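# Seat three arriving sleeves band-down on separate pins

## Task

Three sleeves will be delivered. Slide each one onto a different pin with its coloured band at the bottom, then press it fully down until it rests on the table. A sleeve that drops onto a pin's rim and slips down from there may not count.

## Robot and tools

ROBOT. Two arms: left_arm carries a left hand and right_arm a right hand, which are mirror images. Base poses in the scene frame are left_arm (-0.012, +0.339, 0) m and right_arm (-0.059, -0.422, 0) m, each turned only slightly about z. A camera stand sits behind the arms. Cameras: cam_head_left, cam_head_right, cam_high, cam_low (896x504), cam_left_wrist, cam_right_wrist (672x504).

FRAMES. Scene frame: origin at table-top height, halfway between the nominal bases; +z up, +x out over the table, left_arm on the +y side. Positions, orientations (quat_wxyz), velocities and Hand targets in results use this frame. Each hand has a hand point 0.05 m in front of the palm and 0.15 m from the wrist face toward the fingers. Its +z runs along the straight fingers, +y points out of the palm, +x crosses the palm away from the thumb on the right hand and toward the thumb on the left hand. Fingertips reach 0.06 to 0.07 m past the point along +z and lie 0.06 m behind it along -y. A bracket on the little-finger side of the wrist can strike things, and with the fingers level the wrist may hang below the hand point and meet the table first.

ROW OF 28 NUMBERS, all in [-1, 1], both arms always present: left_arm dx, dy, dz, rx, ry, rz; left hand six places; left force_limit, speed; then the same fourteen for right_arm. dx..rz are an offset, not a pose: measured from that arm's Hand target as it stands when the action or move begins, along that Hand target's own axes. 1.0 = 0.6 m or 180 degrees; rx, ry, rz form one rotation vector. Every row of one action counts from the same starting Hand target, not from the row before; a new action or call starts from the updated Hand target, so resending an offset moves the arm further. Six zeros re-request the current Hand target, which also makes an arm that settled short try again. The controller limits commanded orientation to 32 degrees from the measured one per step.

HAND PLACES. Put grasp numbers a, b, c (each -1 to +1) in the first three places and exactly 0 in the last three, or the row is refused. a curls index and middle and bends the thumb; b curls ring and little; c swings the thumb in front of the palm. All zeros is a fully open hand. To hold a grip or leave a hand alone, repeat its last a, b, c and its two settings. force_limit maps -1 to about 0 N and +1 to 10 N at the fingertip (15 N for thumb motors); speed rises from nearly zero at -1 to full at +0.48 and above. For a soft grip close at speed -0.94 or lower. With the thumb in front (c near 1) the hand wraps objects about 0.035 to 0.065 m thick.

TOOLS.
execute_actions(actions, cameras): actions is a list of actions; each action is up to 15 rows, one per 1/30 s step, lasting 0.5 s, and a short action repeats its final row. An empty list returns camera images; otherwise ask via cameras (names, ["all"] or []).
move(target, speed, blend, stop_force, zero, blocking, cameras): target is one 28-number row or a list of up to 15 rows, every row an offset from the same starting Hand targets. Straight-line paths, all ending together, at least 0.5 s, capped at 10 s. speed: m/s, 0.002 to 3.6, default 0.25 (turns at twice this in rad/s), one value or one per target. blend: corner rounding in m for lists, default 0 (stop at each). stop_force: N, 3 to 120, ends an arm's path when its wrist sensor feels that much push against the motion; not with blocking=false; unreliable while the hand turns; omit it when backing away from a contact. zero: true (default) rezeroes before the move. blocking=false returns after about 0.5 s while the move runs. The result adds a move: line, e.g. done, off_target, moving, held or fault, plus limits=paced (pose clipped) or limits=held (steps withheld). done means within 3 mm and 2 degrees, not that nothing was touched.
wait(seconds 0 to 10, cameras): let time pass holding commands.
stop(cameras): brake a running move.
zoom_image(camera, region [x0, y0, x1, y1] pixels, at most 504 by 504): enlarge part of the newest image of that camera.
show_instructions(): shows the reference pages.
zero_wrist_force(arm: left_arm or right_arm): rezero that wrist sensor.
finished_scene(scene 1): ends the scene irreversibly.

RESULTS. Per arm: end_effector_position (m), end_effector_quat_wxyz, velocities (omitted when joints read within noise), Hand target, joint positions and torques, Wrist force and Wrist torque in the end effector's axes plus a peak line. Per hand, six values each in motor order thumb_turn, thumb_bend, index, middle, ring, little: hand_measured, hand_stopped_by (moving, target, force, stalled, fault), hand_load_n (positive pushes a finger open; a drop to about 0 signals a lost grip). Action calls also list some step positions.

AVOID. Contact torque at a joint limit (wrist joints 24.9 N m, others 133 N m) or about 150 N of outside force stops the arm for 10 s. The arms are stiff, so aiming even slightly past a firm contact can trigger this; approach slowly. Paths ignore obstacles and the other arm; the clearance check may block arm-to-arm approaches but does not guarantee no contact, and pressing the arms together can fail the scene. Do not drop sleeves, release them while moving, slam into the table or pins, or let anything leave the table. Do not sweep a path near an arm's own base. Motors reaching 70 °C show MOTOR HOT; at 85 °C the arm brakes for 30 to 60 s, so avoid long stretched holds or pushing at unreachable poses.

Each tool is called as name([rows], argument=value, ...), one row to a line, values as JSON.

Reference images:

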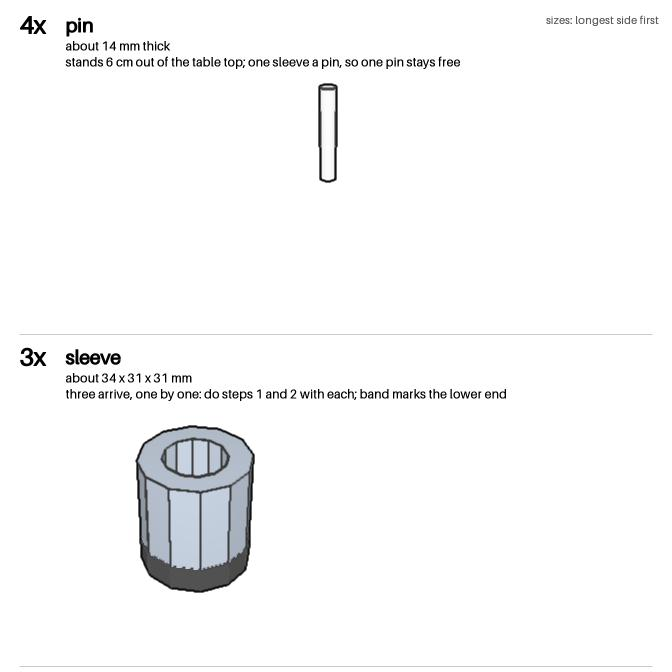

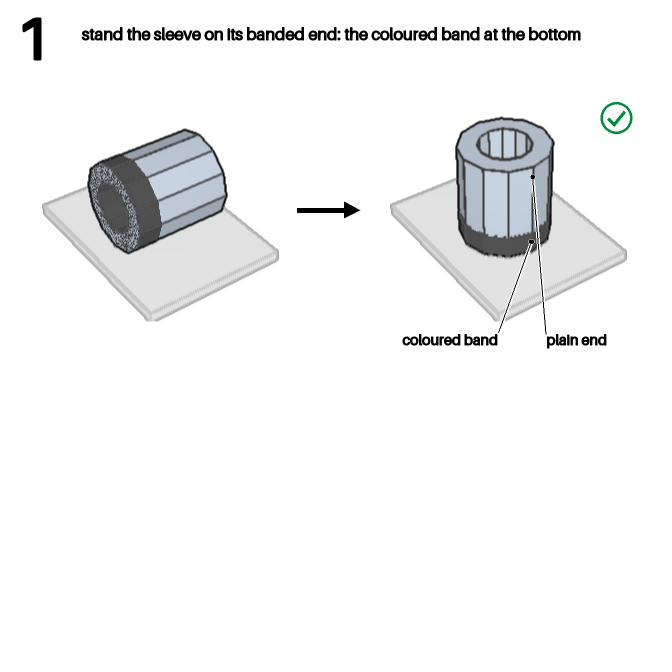

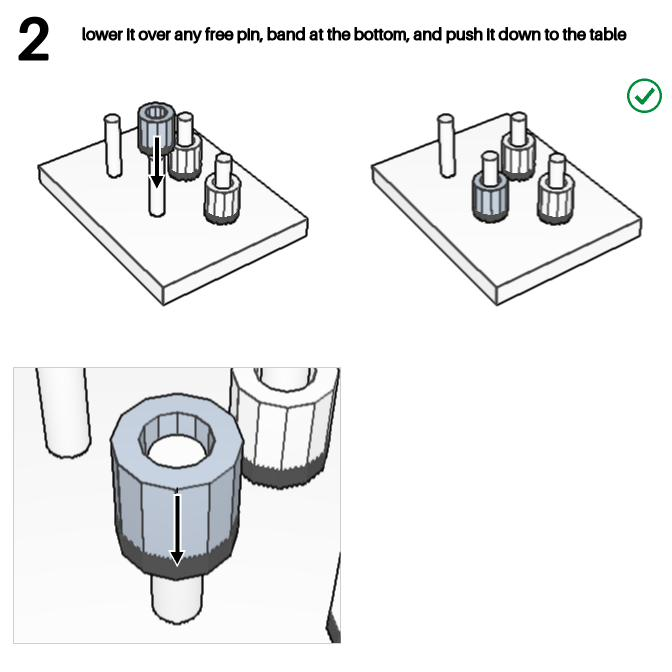

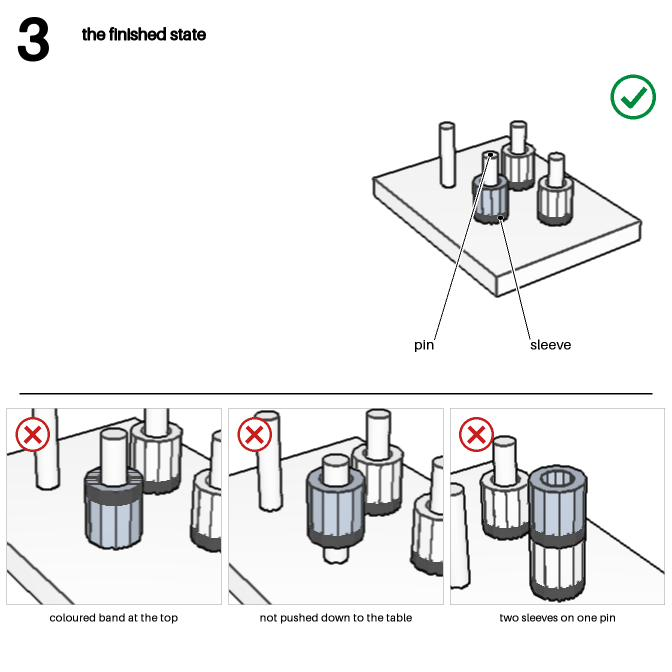

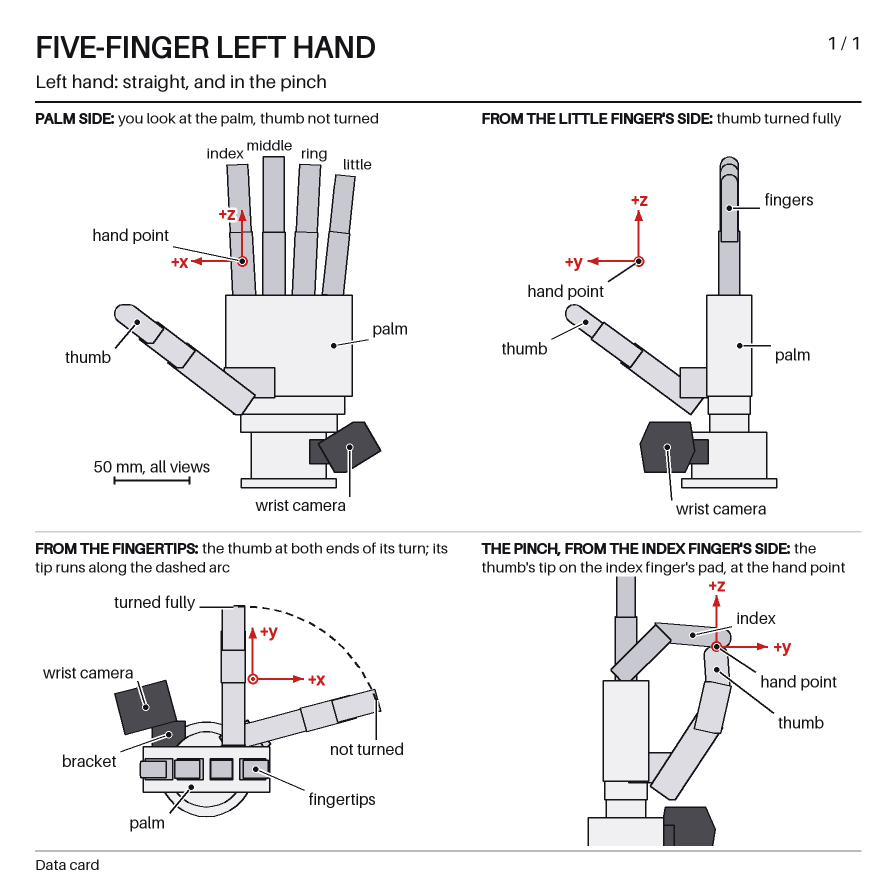

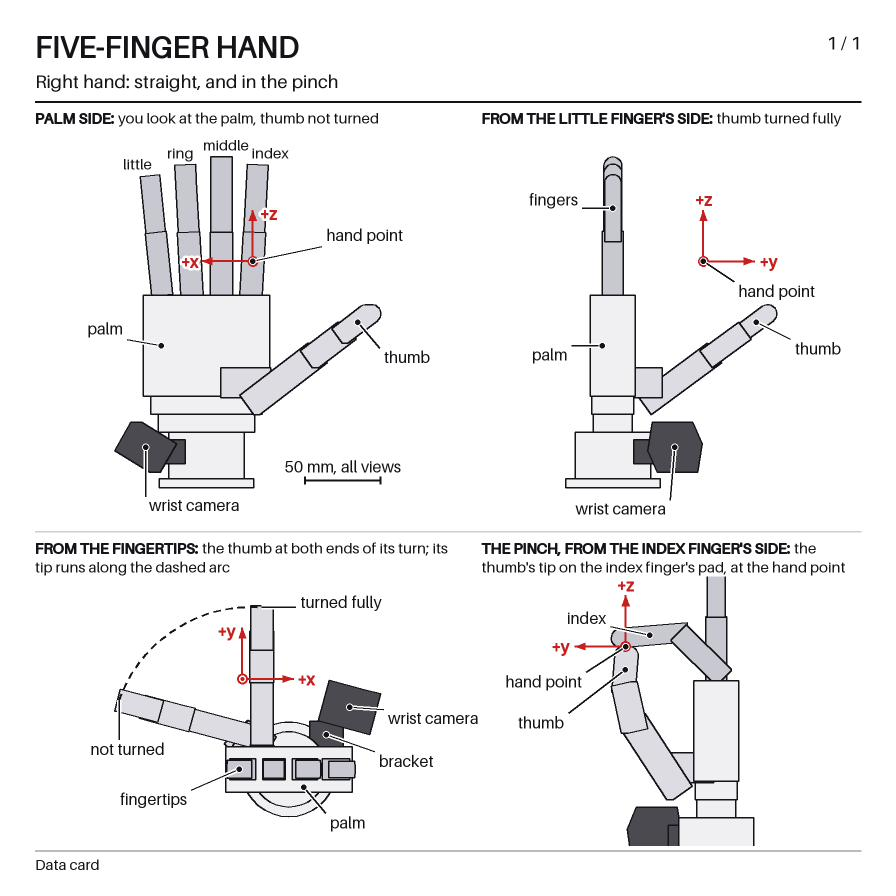

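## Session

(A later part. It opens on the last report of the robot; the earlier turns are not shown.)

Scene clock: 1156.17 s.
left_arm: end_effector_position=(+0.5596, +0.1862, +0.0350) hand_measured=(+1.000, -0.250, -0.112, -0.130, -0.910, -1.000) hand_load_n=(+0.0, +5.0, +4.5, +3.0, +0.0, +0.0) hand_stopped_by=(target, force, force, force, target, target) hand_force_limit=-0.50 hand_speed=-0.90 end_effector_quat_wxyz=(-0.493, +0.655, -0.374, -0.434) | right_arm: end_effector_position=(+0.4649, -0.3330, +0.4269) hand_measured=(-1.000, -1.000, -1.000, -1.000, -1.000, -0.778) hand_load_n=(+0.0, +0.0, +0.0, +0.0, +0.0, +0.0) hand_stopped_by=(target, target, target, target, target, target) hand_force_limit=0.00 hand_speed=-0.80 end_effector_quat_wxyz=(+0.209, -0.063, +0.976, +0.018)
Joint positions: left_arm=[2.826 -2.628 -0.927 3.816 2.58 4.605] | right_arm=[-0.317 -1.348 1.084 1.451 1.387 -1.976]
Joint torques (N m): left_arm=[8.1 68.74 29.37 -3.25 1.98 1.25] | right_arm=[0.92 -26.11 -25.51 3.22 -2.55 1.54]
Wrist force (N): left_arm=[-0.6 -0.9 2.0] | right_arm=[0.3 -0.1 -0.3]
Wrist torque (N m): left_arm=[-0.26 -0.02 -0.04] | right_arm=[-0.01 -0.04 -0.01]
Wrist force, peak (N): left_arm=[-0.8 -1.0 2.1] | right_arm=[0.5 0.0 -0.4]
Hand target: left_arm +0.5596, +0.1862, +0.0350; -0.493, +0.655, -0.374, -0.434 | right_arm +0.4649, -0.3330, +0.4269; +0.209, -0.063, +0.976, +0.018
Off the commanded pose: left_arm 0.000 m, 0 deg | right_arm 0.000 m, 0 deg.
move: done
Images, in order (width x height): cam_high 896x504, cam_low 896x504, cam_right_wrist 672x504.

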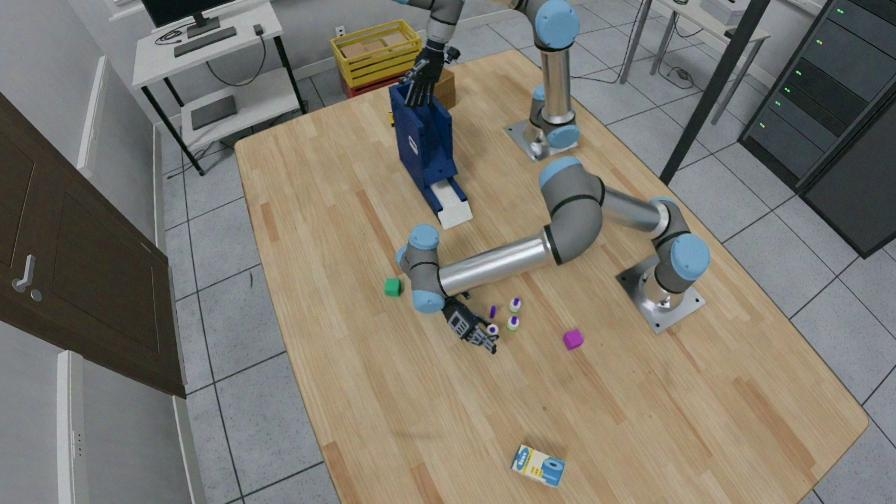

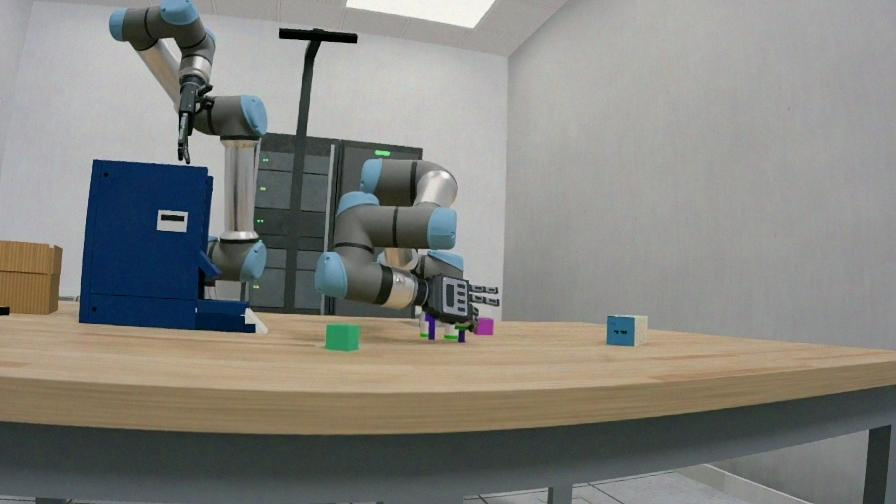

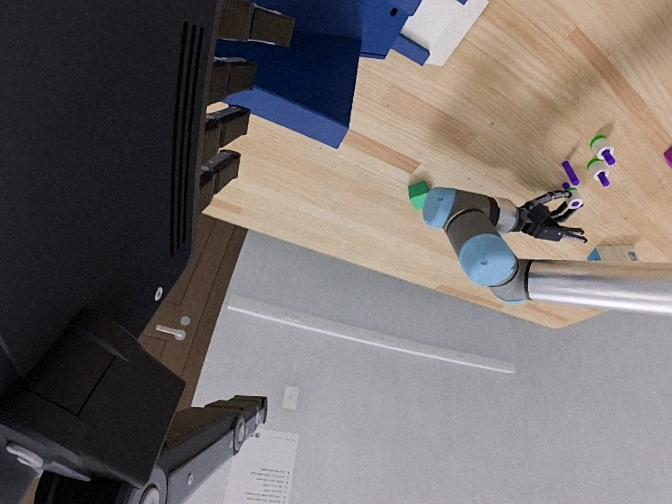

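move(target=[0.0234,0.0080,0.0035,0,0,0,0.6,0,1,0,0,0,-0.5,-0.9,0,0,0,0,0,0,0,0,0,0,0,0,0,-0.8], speed=0.015, stop_force=3.5, zero=false, cameras=["cam_low","cam_high","cam_right_wrist"])

zoom_image(camera="cam_low", region=[440, 290, 485, 345])

zoom_image(camera="cam_right_wrist", region=[556, 176, 606, 226])

Scene clock: 1160.63 s.
left_arm: end_effector_position=(+0.5596, +0.1862, +0.0200) hand_measured=(+1.000, -0.250, -0.112, -0.130, -0.910, -1.000) hand_load_n=(-0.5, +5.0, +5.0, +3.0, +0.0, +0.0) hand_stopped_by=(target, force, force, force, target, target) hand_force_limit=-0.50 hand_speed=-0.90 end_effector_quat_wxyz=(-0.493, +0.655, -0.374, -0.434) | right_arm: end_effector_position=(+0.4649, -0.3330, +0.4269) hand_measured=(-1.000, -1.000, -1.000, -1.000, -1.000, -0.778) hand_load_n=(+0.0, +0.0, +0.0, +0.0, +0.0, +0.0) hand_stopped_by=(target, target, target, target, target, target) hand_force_limit=0.00 hand_speed=-0.80 end_effector_quat_wxyz=(+0.209, -0.063, +0.976, +0.018)
Joint positions: left_arm=[2.826 -2.646 -0.932 3.839 2.58 4.605] | right_arm=[-0.317 -1.348 1.084 1.451 1.387 -1.976]
Joint torques (N m): left_arm=[7.46 70.38 20.52 -3.4 1.85 1.82] | right_arm=[0.7 -26.54 -25.33 3.27 -2.52 1.53]
Wrist force (N): left_arm=[-0.6 -0.9 2.0] | right_arm=[0.0 0.0 -0.1]
Wrist torque (N m): left_arm=[-0.25 -0.02 -0.03] | right_arm=[0.01 -0.01 -0.02]
Wrist force, peak (N): left_arm=[-0.7 -1.0 2.1] | right_arm=[0.3 0.1 -0.5]
Hand target: left_arm +0.5596, +0.1862, +0.0200; -0.493, +0.655, -0.374, -0.434 | right_arm +0.4649, -0.3330, +0.4269; +0.209, -0.063, +0.976, +0.018
Off the commanded pose: left_arm 0.000 m, 0 deg | right_arm 0.000 m, 0 deg.
move: done
Images, in order (width x height): cam_high 896x504, cam_low 896x504, cam_right_wrist 672x504.

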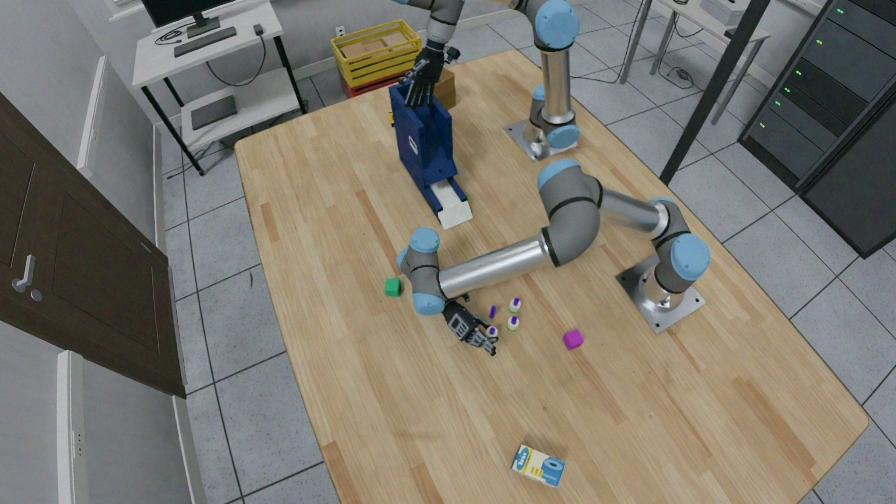

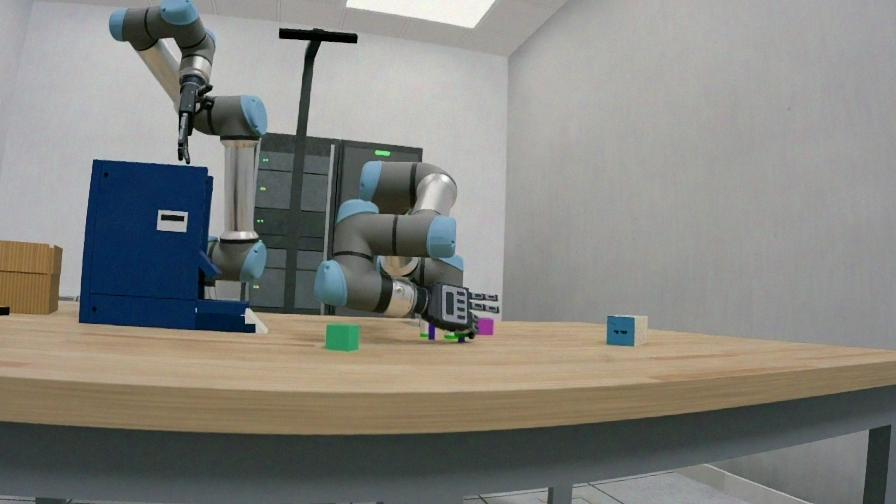

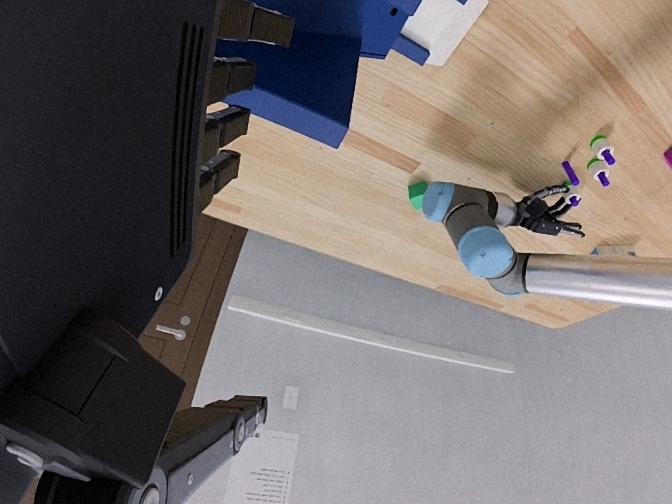

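Scaled by 9.164 from the camera's 896x504 image, which has a finer 1280x720 frame.

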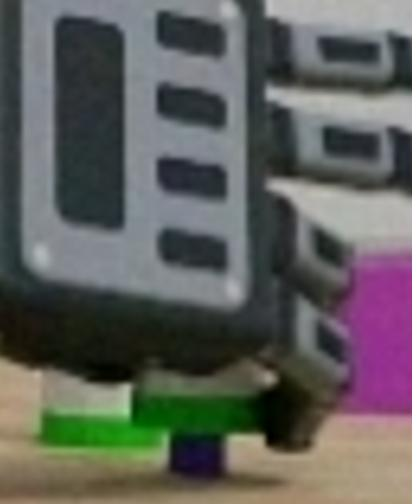

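Scaled by 10.080 from the camera's 672x504 image, which has a finer 960x720 frame.

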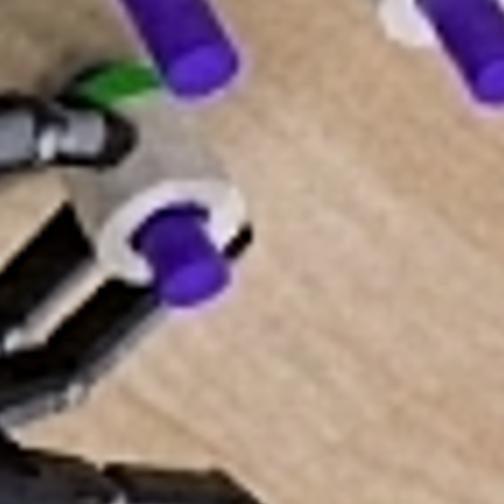

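move(target=[0.0078,0.0027,0.0012,0,0,0,0.6,0,1,0,0,0,-0.5,-0.9,0,0,0,0,0,0,0,0,0,0,0,0,0,-0.8], speed=0.01, stop_force=3.5, zero=false, cameras=["cam_low"])

zoom_image(camera="cam_low", region=[440, 290, 485, 345])

Scene clock: 1164.10 s.
left_arm: end_effector_position=(+0.5596, +0.1862, +0.0149) hand_measured=(+1.000, -0.250, -0.112, -0.130, -0.910, -1.000) hand_load_n=(+0.0, +5.0, +4.5, +3.5, +0.0, +0.0) hand_stopped_by=(target, force, force, force, target, target) hand_force_limit=-0.50 hand_speed=-0.90 end_effector_quat_wxyz=(-0.493, +0.655, -0.374, -0.434) | right_arm: end_effector_position=(+0.4649, -0.3330, +0.4269) hand_measured=(-1.000, -1.000, -1.000, -1.000, -1.000, -0.778) hand_load_n=(+0.0, +0.0, +0.0, +0.0, +0.0, +0.0) hand_stopped_by=(target, target, target, target, target, target) hand_force_limit=0.00 hand_speed=-0.80 end_effector_quat_wxyz=(+0.209, -0.063, +0.976, +0.018)
Joint positions: left_arm=[2.826 -2.652 -0.933 3.847 2.58 4.605] | right_arm=[-0.317 -1.348 1.084 1.451 1.387 -1.976]
Joint torques (N m): left_arm=[8.8 65.38 10 -2.57 1.76 1.92] | right_arm=[0.4 -26.48 -25.41 3.16 -2.53 1.52]
Wrist force (N): left_arm=[-0.7 -0.9 1.9] | right_arm=[0.2 0.0 -0.2]
Wrist torque (N m): left_arm=[-0.26 0.00 -0.03] | right_arm=[0.00 -0.03 -0.01]
Wrist force, peak (N): left_arm=[-0.7 -1.1 2.0] | right_arm=[0.3 0.1 -0.5]
Hand target: left_arm +0.5596, +0.1862, +0.0150; -0.493, +0.655, -0.374, -0.434 | right_arm +0.4649, -0.3330, +0.4269; +0.209, -0.063, +0.976, +0.018
Off the commanded pose: left_arm 0.000 m, 0 deg | right_arm 0.000 m, 0 deg.
move: done
Images, in order (width x height): cam_low 896x504.

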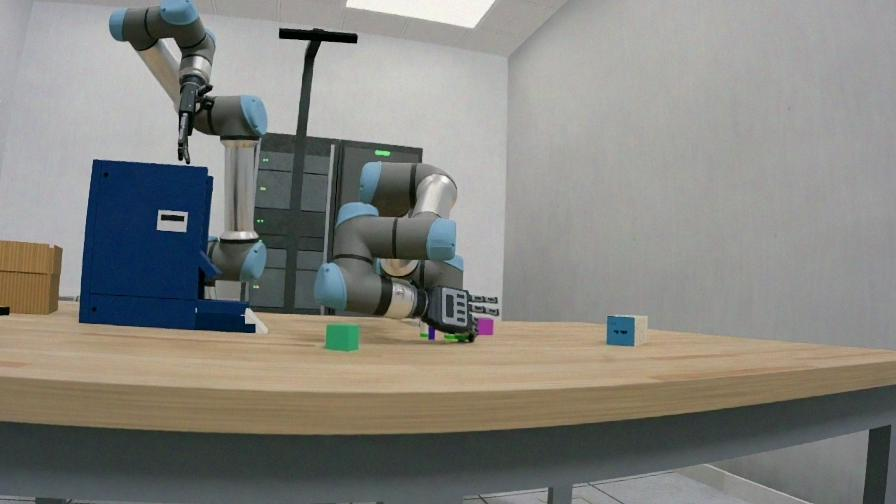

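Scaled by 9.164 from the camera's 896x504 image, which has a finer 1280x720 frame.

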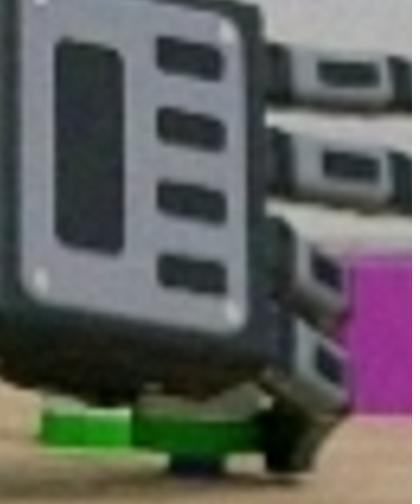

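move(target=[0.0047,0.0016,0.0007,0,0,0,0.6,0,1,0,0,0,-0.5,-0.9,0,0,0,0,0,0,0,0,0,0,0,0,0,-0.8], speed=0.008, stop_force=3, zero=false)

Scene clock: 1167.00 s.
left_arm: end_effector_position=(+0.5597, +0.1862, +0.0139) hand_measured=(+1.000, -0.250, -0.112, -0.130, -0.910, -1.000) hand_load_n=(-0.5, +5.0, +4.5, +3.0, +0.0, +0.0) hand_stopped_by=(target, force, force, force, target, target) hand_force_limit=-0.50 hand_speed=-0.90 end_effector_quat_wxyz=(-0.493, +0.655, -0.374, -0.434) | right_arm: end_effector_position=(+0.4649, -0.3330, +0.4269) hand_measured=(-1.000, -1.000, -1.000, -1.000, -1.000, -0.778) hand_load_n=(+0.0, +0.0, +0.0, +0.0, +0.0, +0.0) hand_stopped_by=(target, target, target, target, target, target) hand_force_limit=0.00 hand_speed=-0.80 end_effector_quat_wxyz=(+0.209, -0.063, +0.976, +0.018)
Joint positions: left_arm=[2.826 -2.653 -0.933 3.849 2.58 4.605] | right_arm=[-0.317 -1.348 1.084 1.451 1.387 -1.976]
Joint torques (N m): left_arm=[7.47 67.92 28.77 -2.68 -0.94 1.43] | right_arm=[0.36 -26.73 -25.44 3.23 -2.57 1.49]
Wrist force (N): left_arm=[-5.1 -2.4 1.2] | right_arm=[0.3 0.0 -0.5]
Wrist torque (N m): left_arm=[-0.24 -0.12 -0.04] | right_arm=[0.02 -0.04 0.00]
Wrist force, peak (N): left_arm=[-7.1 -3.7 0.5] | right_arm=[0.3 0.0 -0.5]
Hand target: left_arm +0.5597, +0.1862, +0.0139; -0.493, +0.655, -0.374, -0.434 (not the last commanded pose) | right_arm +0.4649, -0.3330, +0.4269; +0.209, -0.063, +0.976, +0.018
Off the commanded pose: left_arm 0.002 m, 0 deg | right_arm 0.000 m, 0 deg.
move: contact (left_arm)

move(target=[-0.0031,-0.0011,-0.0005,0,0,0,0.6,0,1,0,0,0,-0.5,-0.9,0,0,0,0,0,0,0,0,0,0,0,0,0,-0.8], speed=0.02)

move(target=[0,0,0,0,0,0,0.41,0,1,0,0,0,-0.5,-0.88,0,0,0,0,0,0,0,0,0,0,0,0,0,-0.8], speed=0.02, cameras=["cam_low","cam_high","cam_right_wrist","cam_left_wrist"])

zoom_image(camera="cam_low", region=[440, 290, 485, 345])

zoom_image(camera="cam_right_wrist", region=[556, 166, 606, 216])

Scene clock: 1170.63 s.
left_arm: end_effector_position=(+0.5597, +0.1862, +0.0159) hand_measured=(+1.000, -0.250, -0.112, -0.130, -0.910, -1.000) hand_load_n=(+0.0, +5.0, +5.0, +3.5, +0.0, +0.0) hand_stopped_by=(target, force, force, force, target, target) hand_force_limit=-0.50 hand_speed=-0.90 end_effector_quat_wxyz=(-0.493, +0.655, -0.374, -0.434) | right_arm: end_effector_position=(+0.4649, -0.3330, +0.4269) hand_measured=(-1.000, -1.000, -1.000, -1.000, -1.000, -0.778) hand_load_n=(+0.0, +0.0, +0.0, -0.5, +0.0, +0.0) hand_stopped_by=(target, target, target, target, target, target) hand_force_limit=0.00 hand_speed=-0.80 end_effector_quat_wxyz=(+0.209, -0.063, +0.976, +0.018)
Joint positions: left_arm=[2.826 -2.651 -0.933 3.845 2.58 4.605] | right_arm=[-0.317 -1.348 1.084 1.451 1.387 -1.976]
Joint torques (N m): left_arm=[4.87 66.2 28.99 -2.33 -1.03 -0.49] | right_arm=[0.33 -27.14 -25.38 3.17 -2.63 1.5]
Wrist force (N): left_arm=[-0.5 -1.1 1.9] | right_arm=[-0.1 -0.1 -0.3]
Wrist torque (N m): left_arm=[-0.28 -0.03 -0.02] | right_arm=[0.00 0.01 -0.03]
Wrist force, peak (N): left_arm=[-5.3 -2.5 1.2] | right_arm=[0.4 0.1 -0.5]
Hand target: left_arm +0.5597, +0.1862, +0.0159; -0.493, +0.655, -0.374, -0.434 | right_arm +0.4649, -0.3330, +0.4269; +0.209, -0.063, +0.976, +0.018
Off the commanded pose: left_arm 0.000 m, 0 deg | right_arm 0.000 m, 0 deg.
move: done

Scene clock: 1171.50 s.
left_arm: end_effector_position=(+0.5597, +0.1862, +0.0159) hand_measured=(+1.000, -0.342, -0.180, -0.330, -0.938, -1.000) hand_load_n=(+0.0, +0.0, -0.5, +0.0, +0.0, +0.0) hand_stopped_by=(target, target, target, target, target, target) hand_force_limit=-0.50 hand_speed=-0.88 end_effector_quat_wxyz=(-0.493, +0.655, -0.374, -0.434) | right_arm: end_effector_position=(+0.4649, -0.3330, +0.4269) hand_measured=(-1.000, -1.000, -1.000, -1.000, -1.000, -0.778) hand_load_n=(+0.0, +0.0, +0.0, +0.0, +0.0, +0.0) hand_stopped_by=(target, target, target, target, target, target) hand_force_limit=0.00 hand_speed=-0.80 end_effector_quat_wxyz=(+0.209, -0.063, +0.976, +0.018)
Joint positions: left_arm=[2.826 -2.651 -0.933 3.845 2.58 4.605] | right_arm=[-0.317 -1.348 1.084 1.451 1.387 -1.976]
Joint torques (N m): left_arm=[1.55 53.84 25.95 1.57 -1.16 -1.27] | right_arm=[0.45 -27.03 -25.35 3.16 -2.56 1.55]
Wrist force (N): left_arm=[-0.7 -0.9 1.6] | right_arm=[0.4 0.1 -0.2]
Wrist torque (N m): left_arm=[-0.23 -0.01 -0.03] | right_arm=[0.03 -0.05 0.01]
Wrist force, peak (N): left_arm=[-0.8 -0.9 2.0] | right_arm=[0.3 -0.2 -0.4]
Hand target: left_arm +0.5597, +0.1862, +0.0159; -0.493, +0.655, -0.374, -0.434 | right_arm +0.4649, -0.3330, +0.4269; +0.209, -0.063, +0.976, +0.018
Off the commanded pose: left_arm 0.000 m, 0 deg | right_arm 0.000 m, 0 deg.
move: done
Images, in order (width x height): cam_high 896x504, cam_low 896x504, cam_left_wrist 672x504, cam_right_wrist 672x504.

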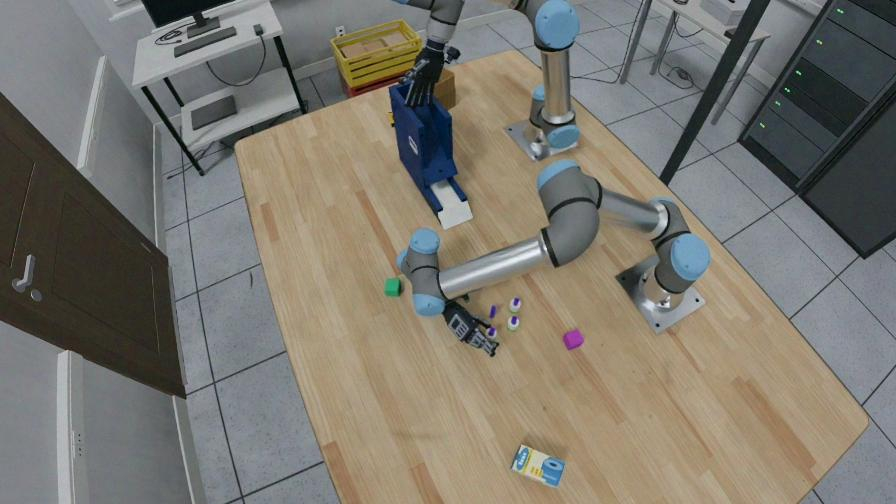

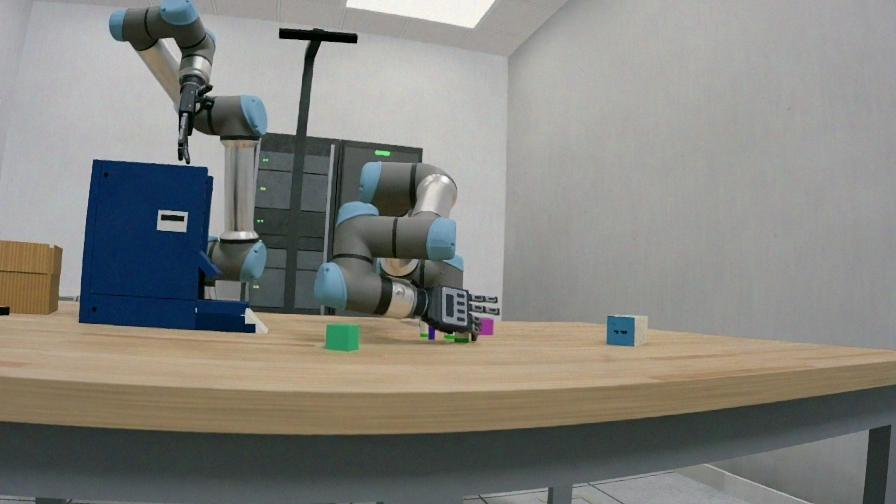

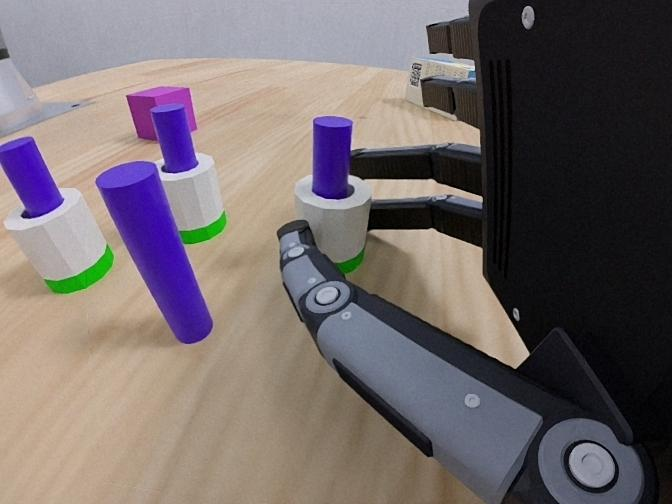

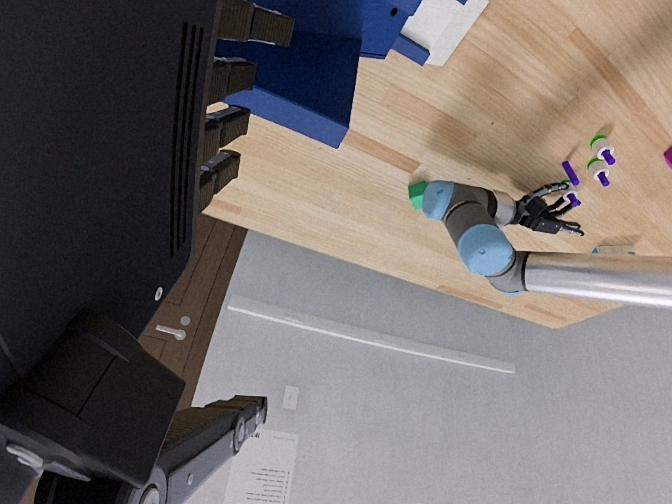

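Scaled by 9.164 from the camera's 896x504 image, which has a finer 1280x720 frame.

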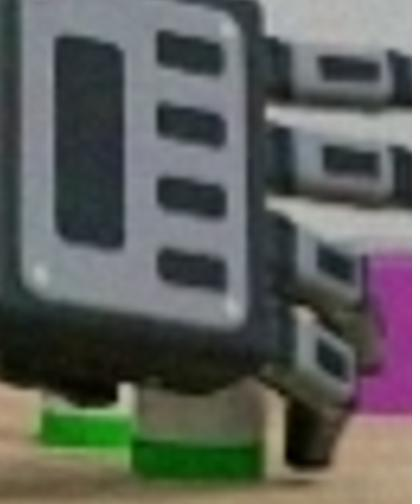

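Scaled by 10.080 from the camera's 672x504 image, which has a finer 960x720 frame.

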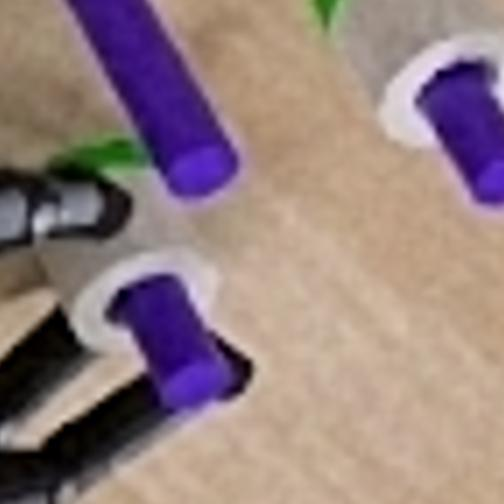

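move([
  [-0.0625,-0.0214,-0.0092,0,0,0,0.41,0,1,0,0,0,-0.5,-0.88,0,0,0,0,0,0,0,0,0,0,0,0,0,-0.8],
  [-0.1875,-0.0642,-0.0276,0,0,0,0.41,0,1,0,0,0,-0.5,-0.88,0,0,0,0,0,0,0,0,0,0,0,0,0,-0.8],
], speed=[0.05,0.2], blend=[0.01,0], cameras=["all"])

zoom_image(camera="cam_low", region=[410, 290, 490, 350])

zoom_image(camera="cam_right_wrist", region=[550, 130, 630, 220])

Scene clock: 1177.77 s.
left_arm: end_effector_position=(+0.5597, +0.1862, +0.1359) hand_measured=(+1.000, -0.342, -0.180, -0.330, -0.938, -1.000) hand_load_n=(+0.0, +0.0, +0.0, +0.0, +0.0, +0.0) hand_stopped_by=(target, target, target, target, target, target) hand_force_limit=-0.50 hand_speed=-0.88 end_effector_quat_wxyz=(-0.493, +0.655, -0.374, -0.434) | right_arm: end_effector_position=(+0.4649, -0.3330, +0.4269) hand_measured=(-1.000, -1.000, -1.000, -1.000, -1.000, -0.778) hand_load_n=(+0.0, +0.0, +0.0, +0.0, +0.0, +0.0) hand_stopped_by=(target, target, target, target, target, target) hand_force_limit=0.00 hand_speed=-0.80 end_effector_quat_wxyz=(+0.209, -0.063, +0.976, +0.018)
Joint positions: left_arm=[2.826 -2.53 -0.847 3.639 2.58 4.605] | right_arm=[-0.317 -1.348 1.084 1.451 1.387 -1.976]
Joint torques (N m): left_arm=[-3.05 50.75 10.99 0.12 -0.94 -1.14] | right_arm=[0.53 -27.28 -25.59 3.2 -2.6 1.56]
Wrist force (N): left_arm=[-0.7 -0.6 1.8] | right_arm=[0.3 -0.1 -0.3]
Wrist torque (N m): left_arm=[-0.22 -0.01 0.07] | right_arm=[0.00 -0.04 -0.01]
Wrist force, peak (N): left_arm=[-2.4 -1.6 1.6] | right_arm=[0.2 -0.1 -0.6]
Hand target: left_arm +0.5596, +0.1862, +0.1359; -0.493, +0.655, -0.374, -0.434 | right_arm +0.4649, -0.3330, +0.4269; +0.209, -0.063, +0.976, +0.018
Off the commanded pose: left_arm 0.000 m, 0 deg | right_arm 0.000 m, 0 deg.
move: done

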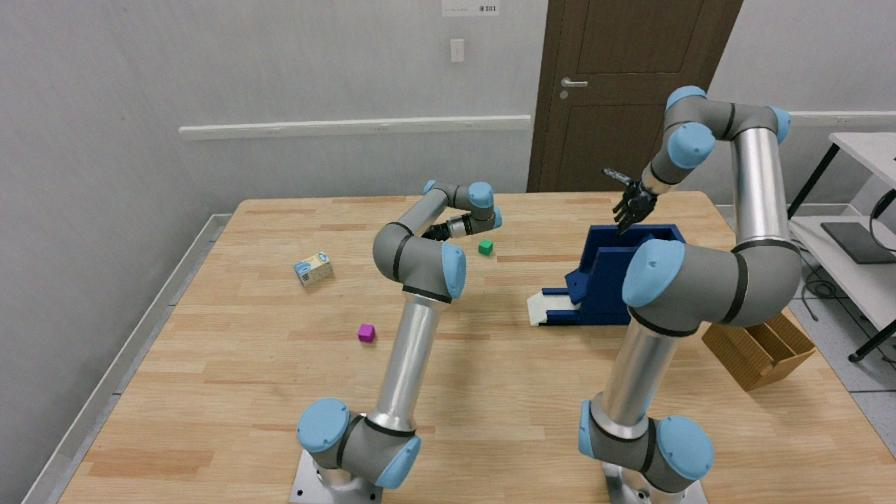

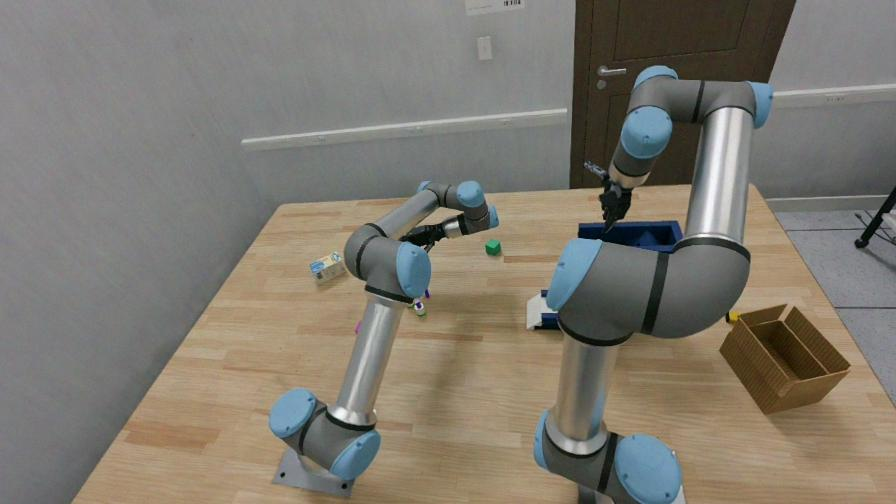

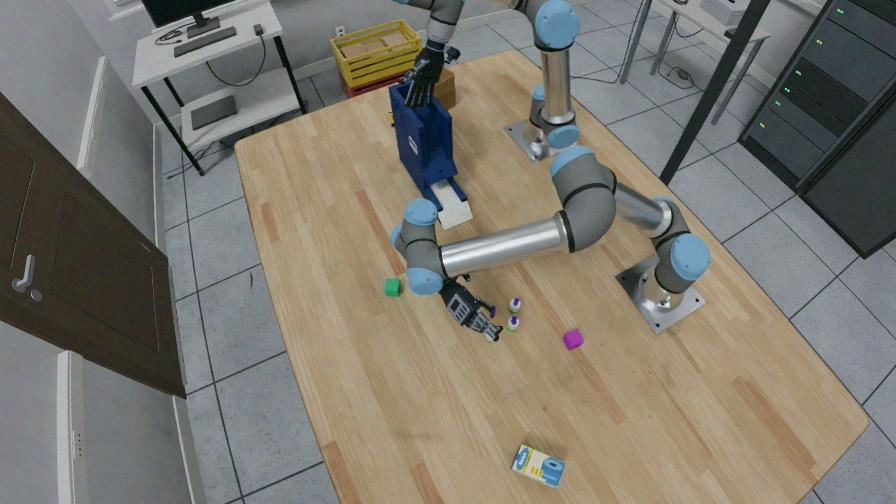

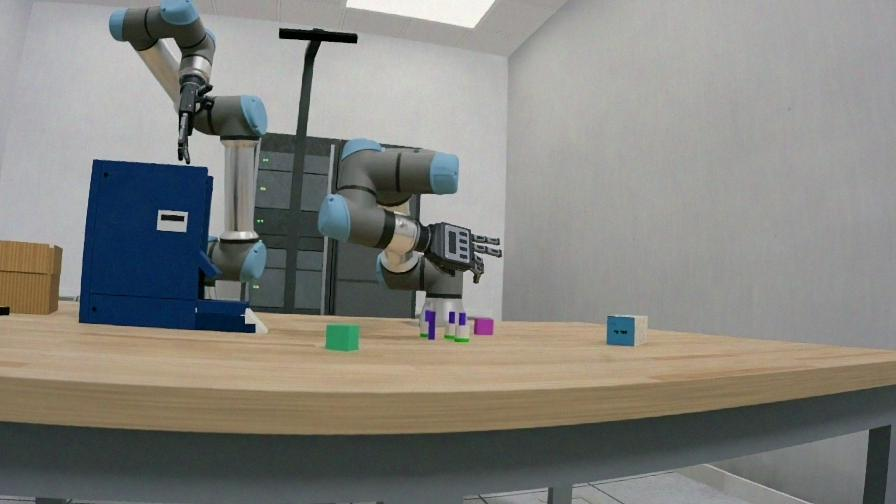

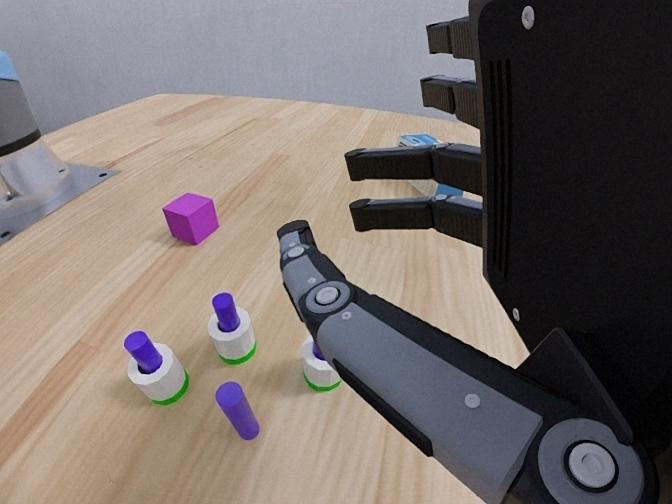

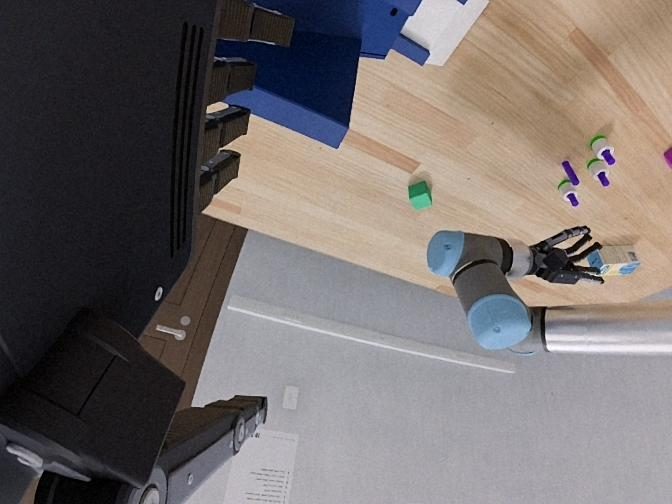

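Scaled by 6.300 from the camera's 896x504 image, which has a finer 1280x720 frame.

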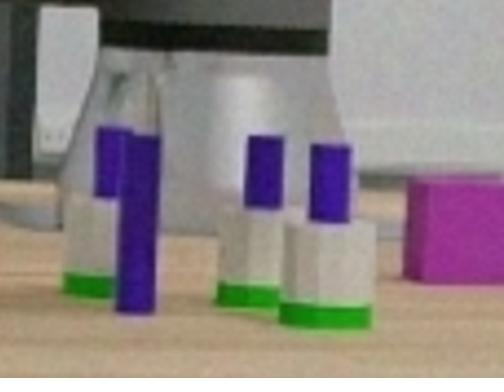

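Scaled by 5.600 from the camera's 672x504 image, which has a finer 960x720 frame.

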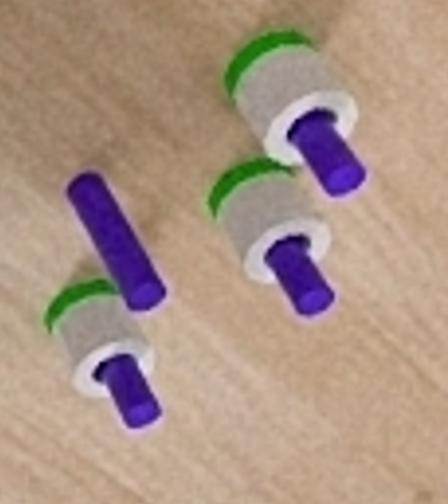

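finished_scene()

The scene is finished: the task was done.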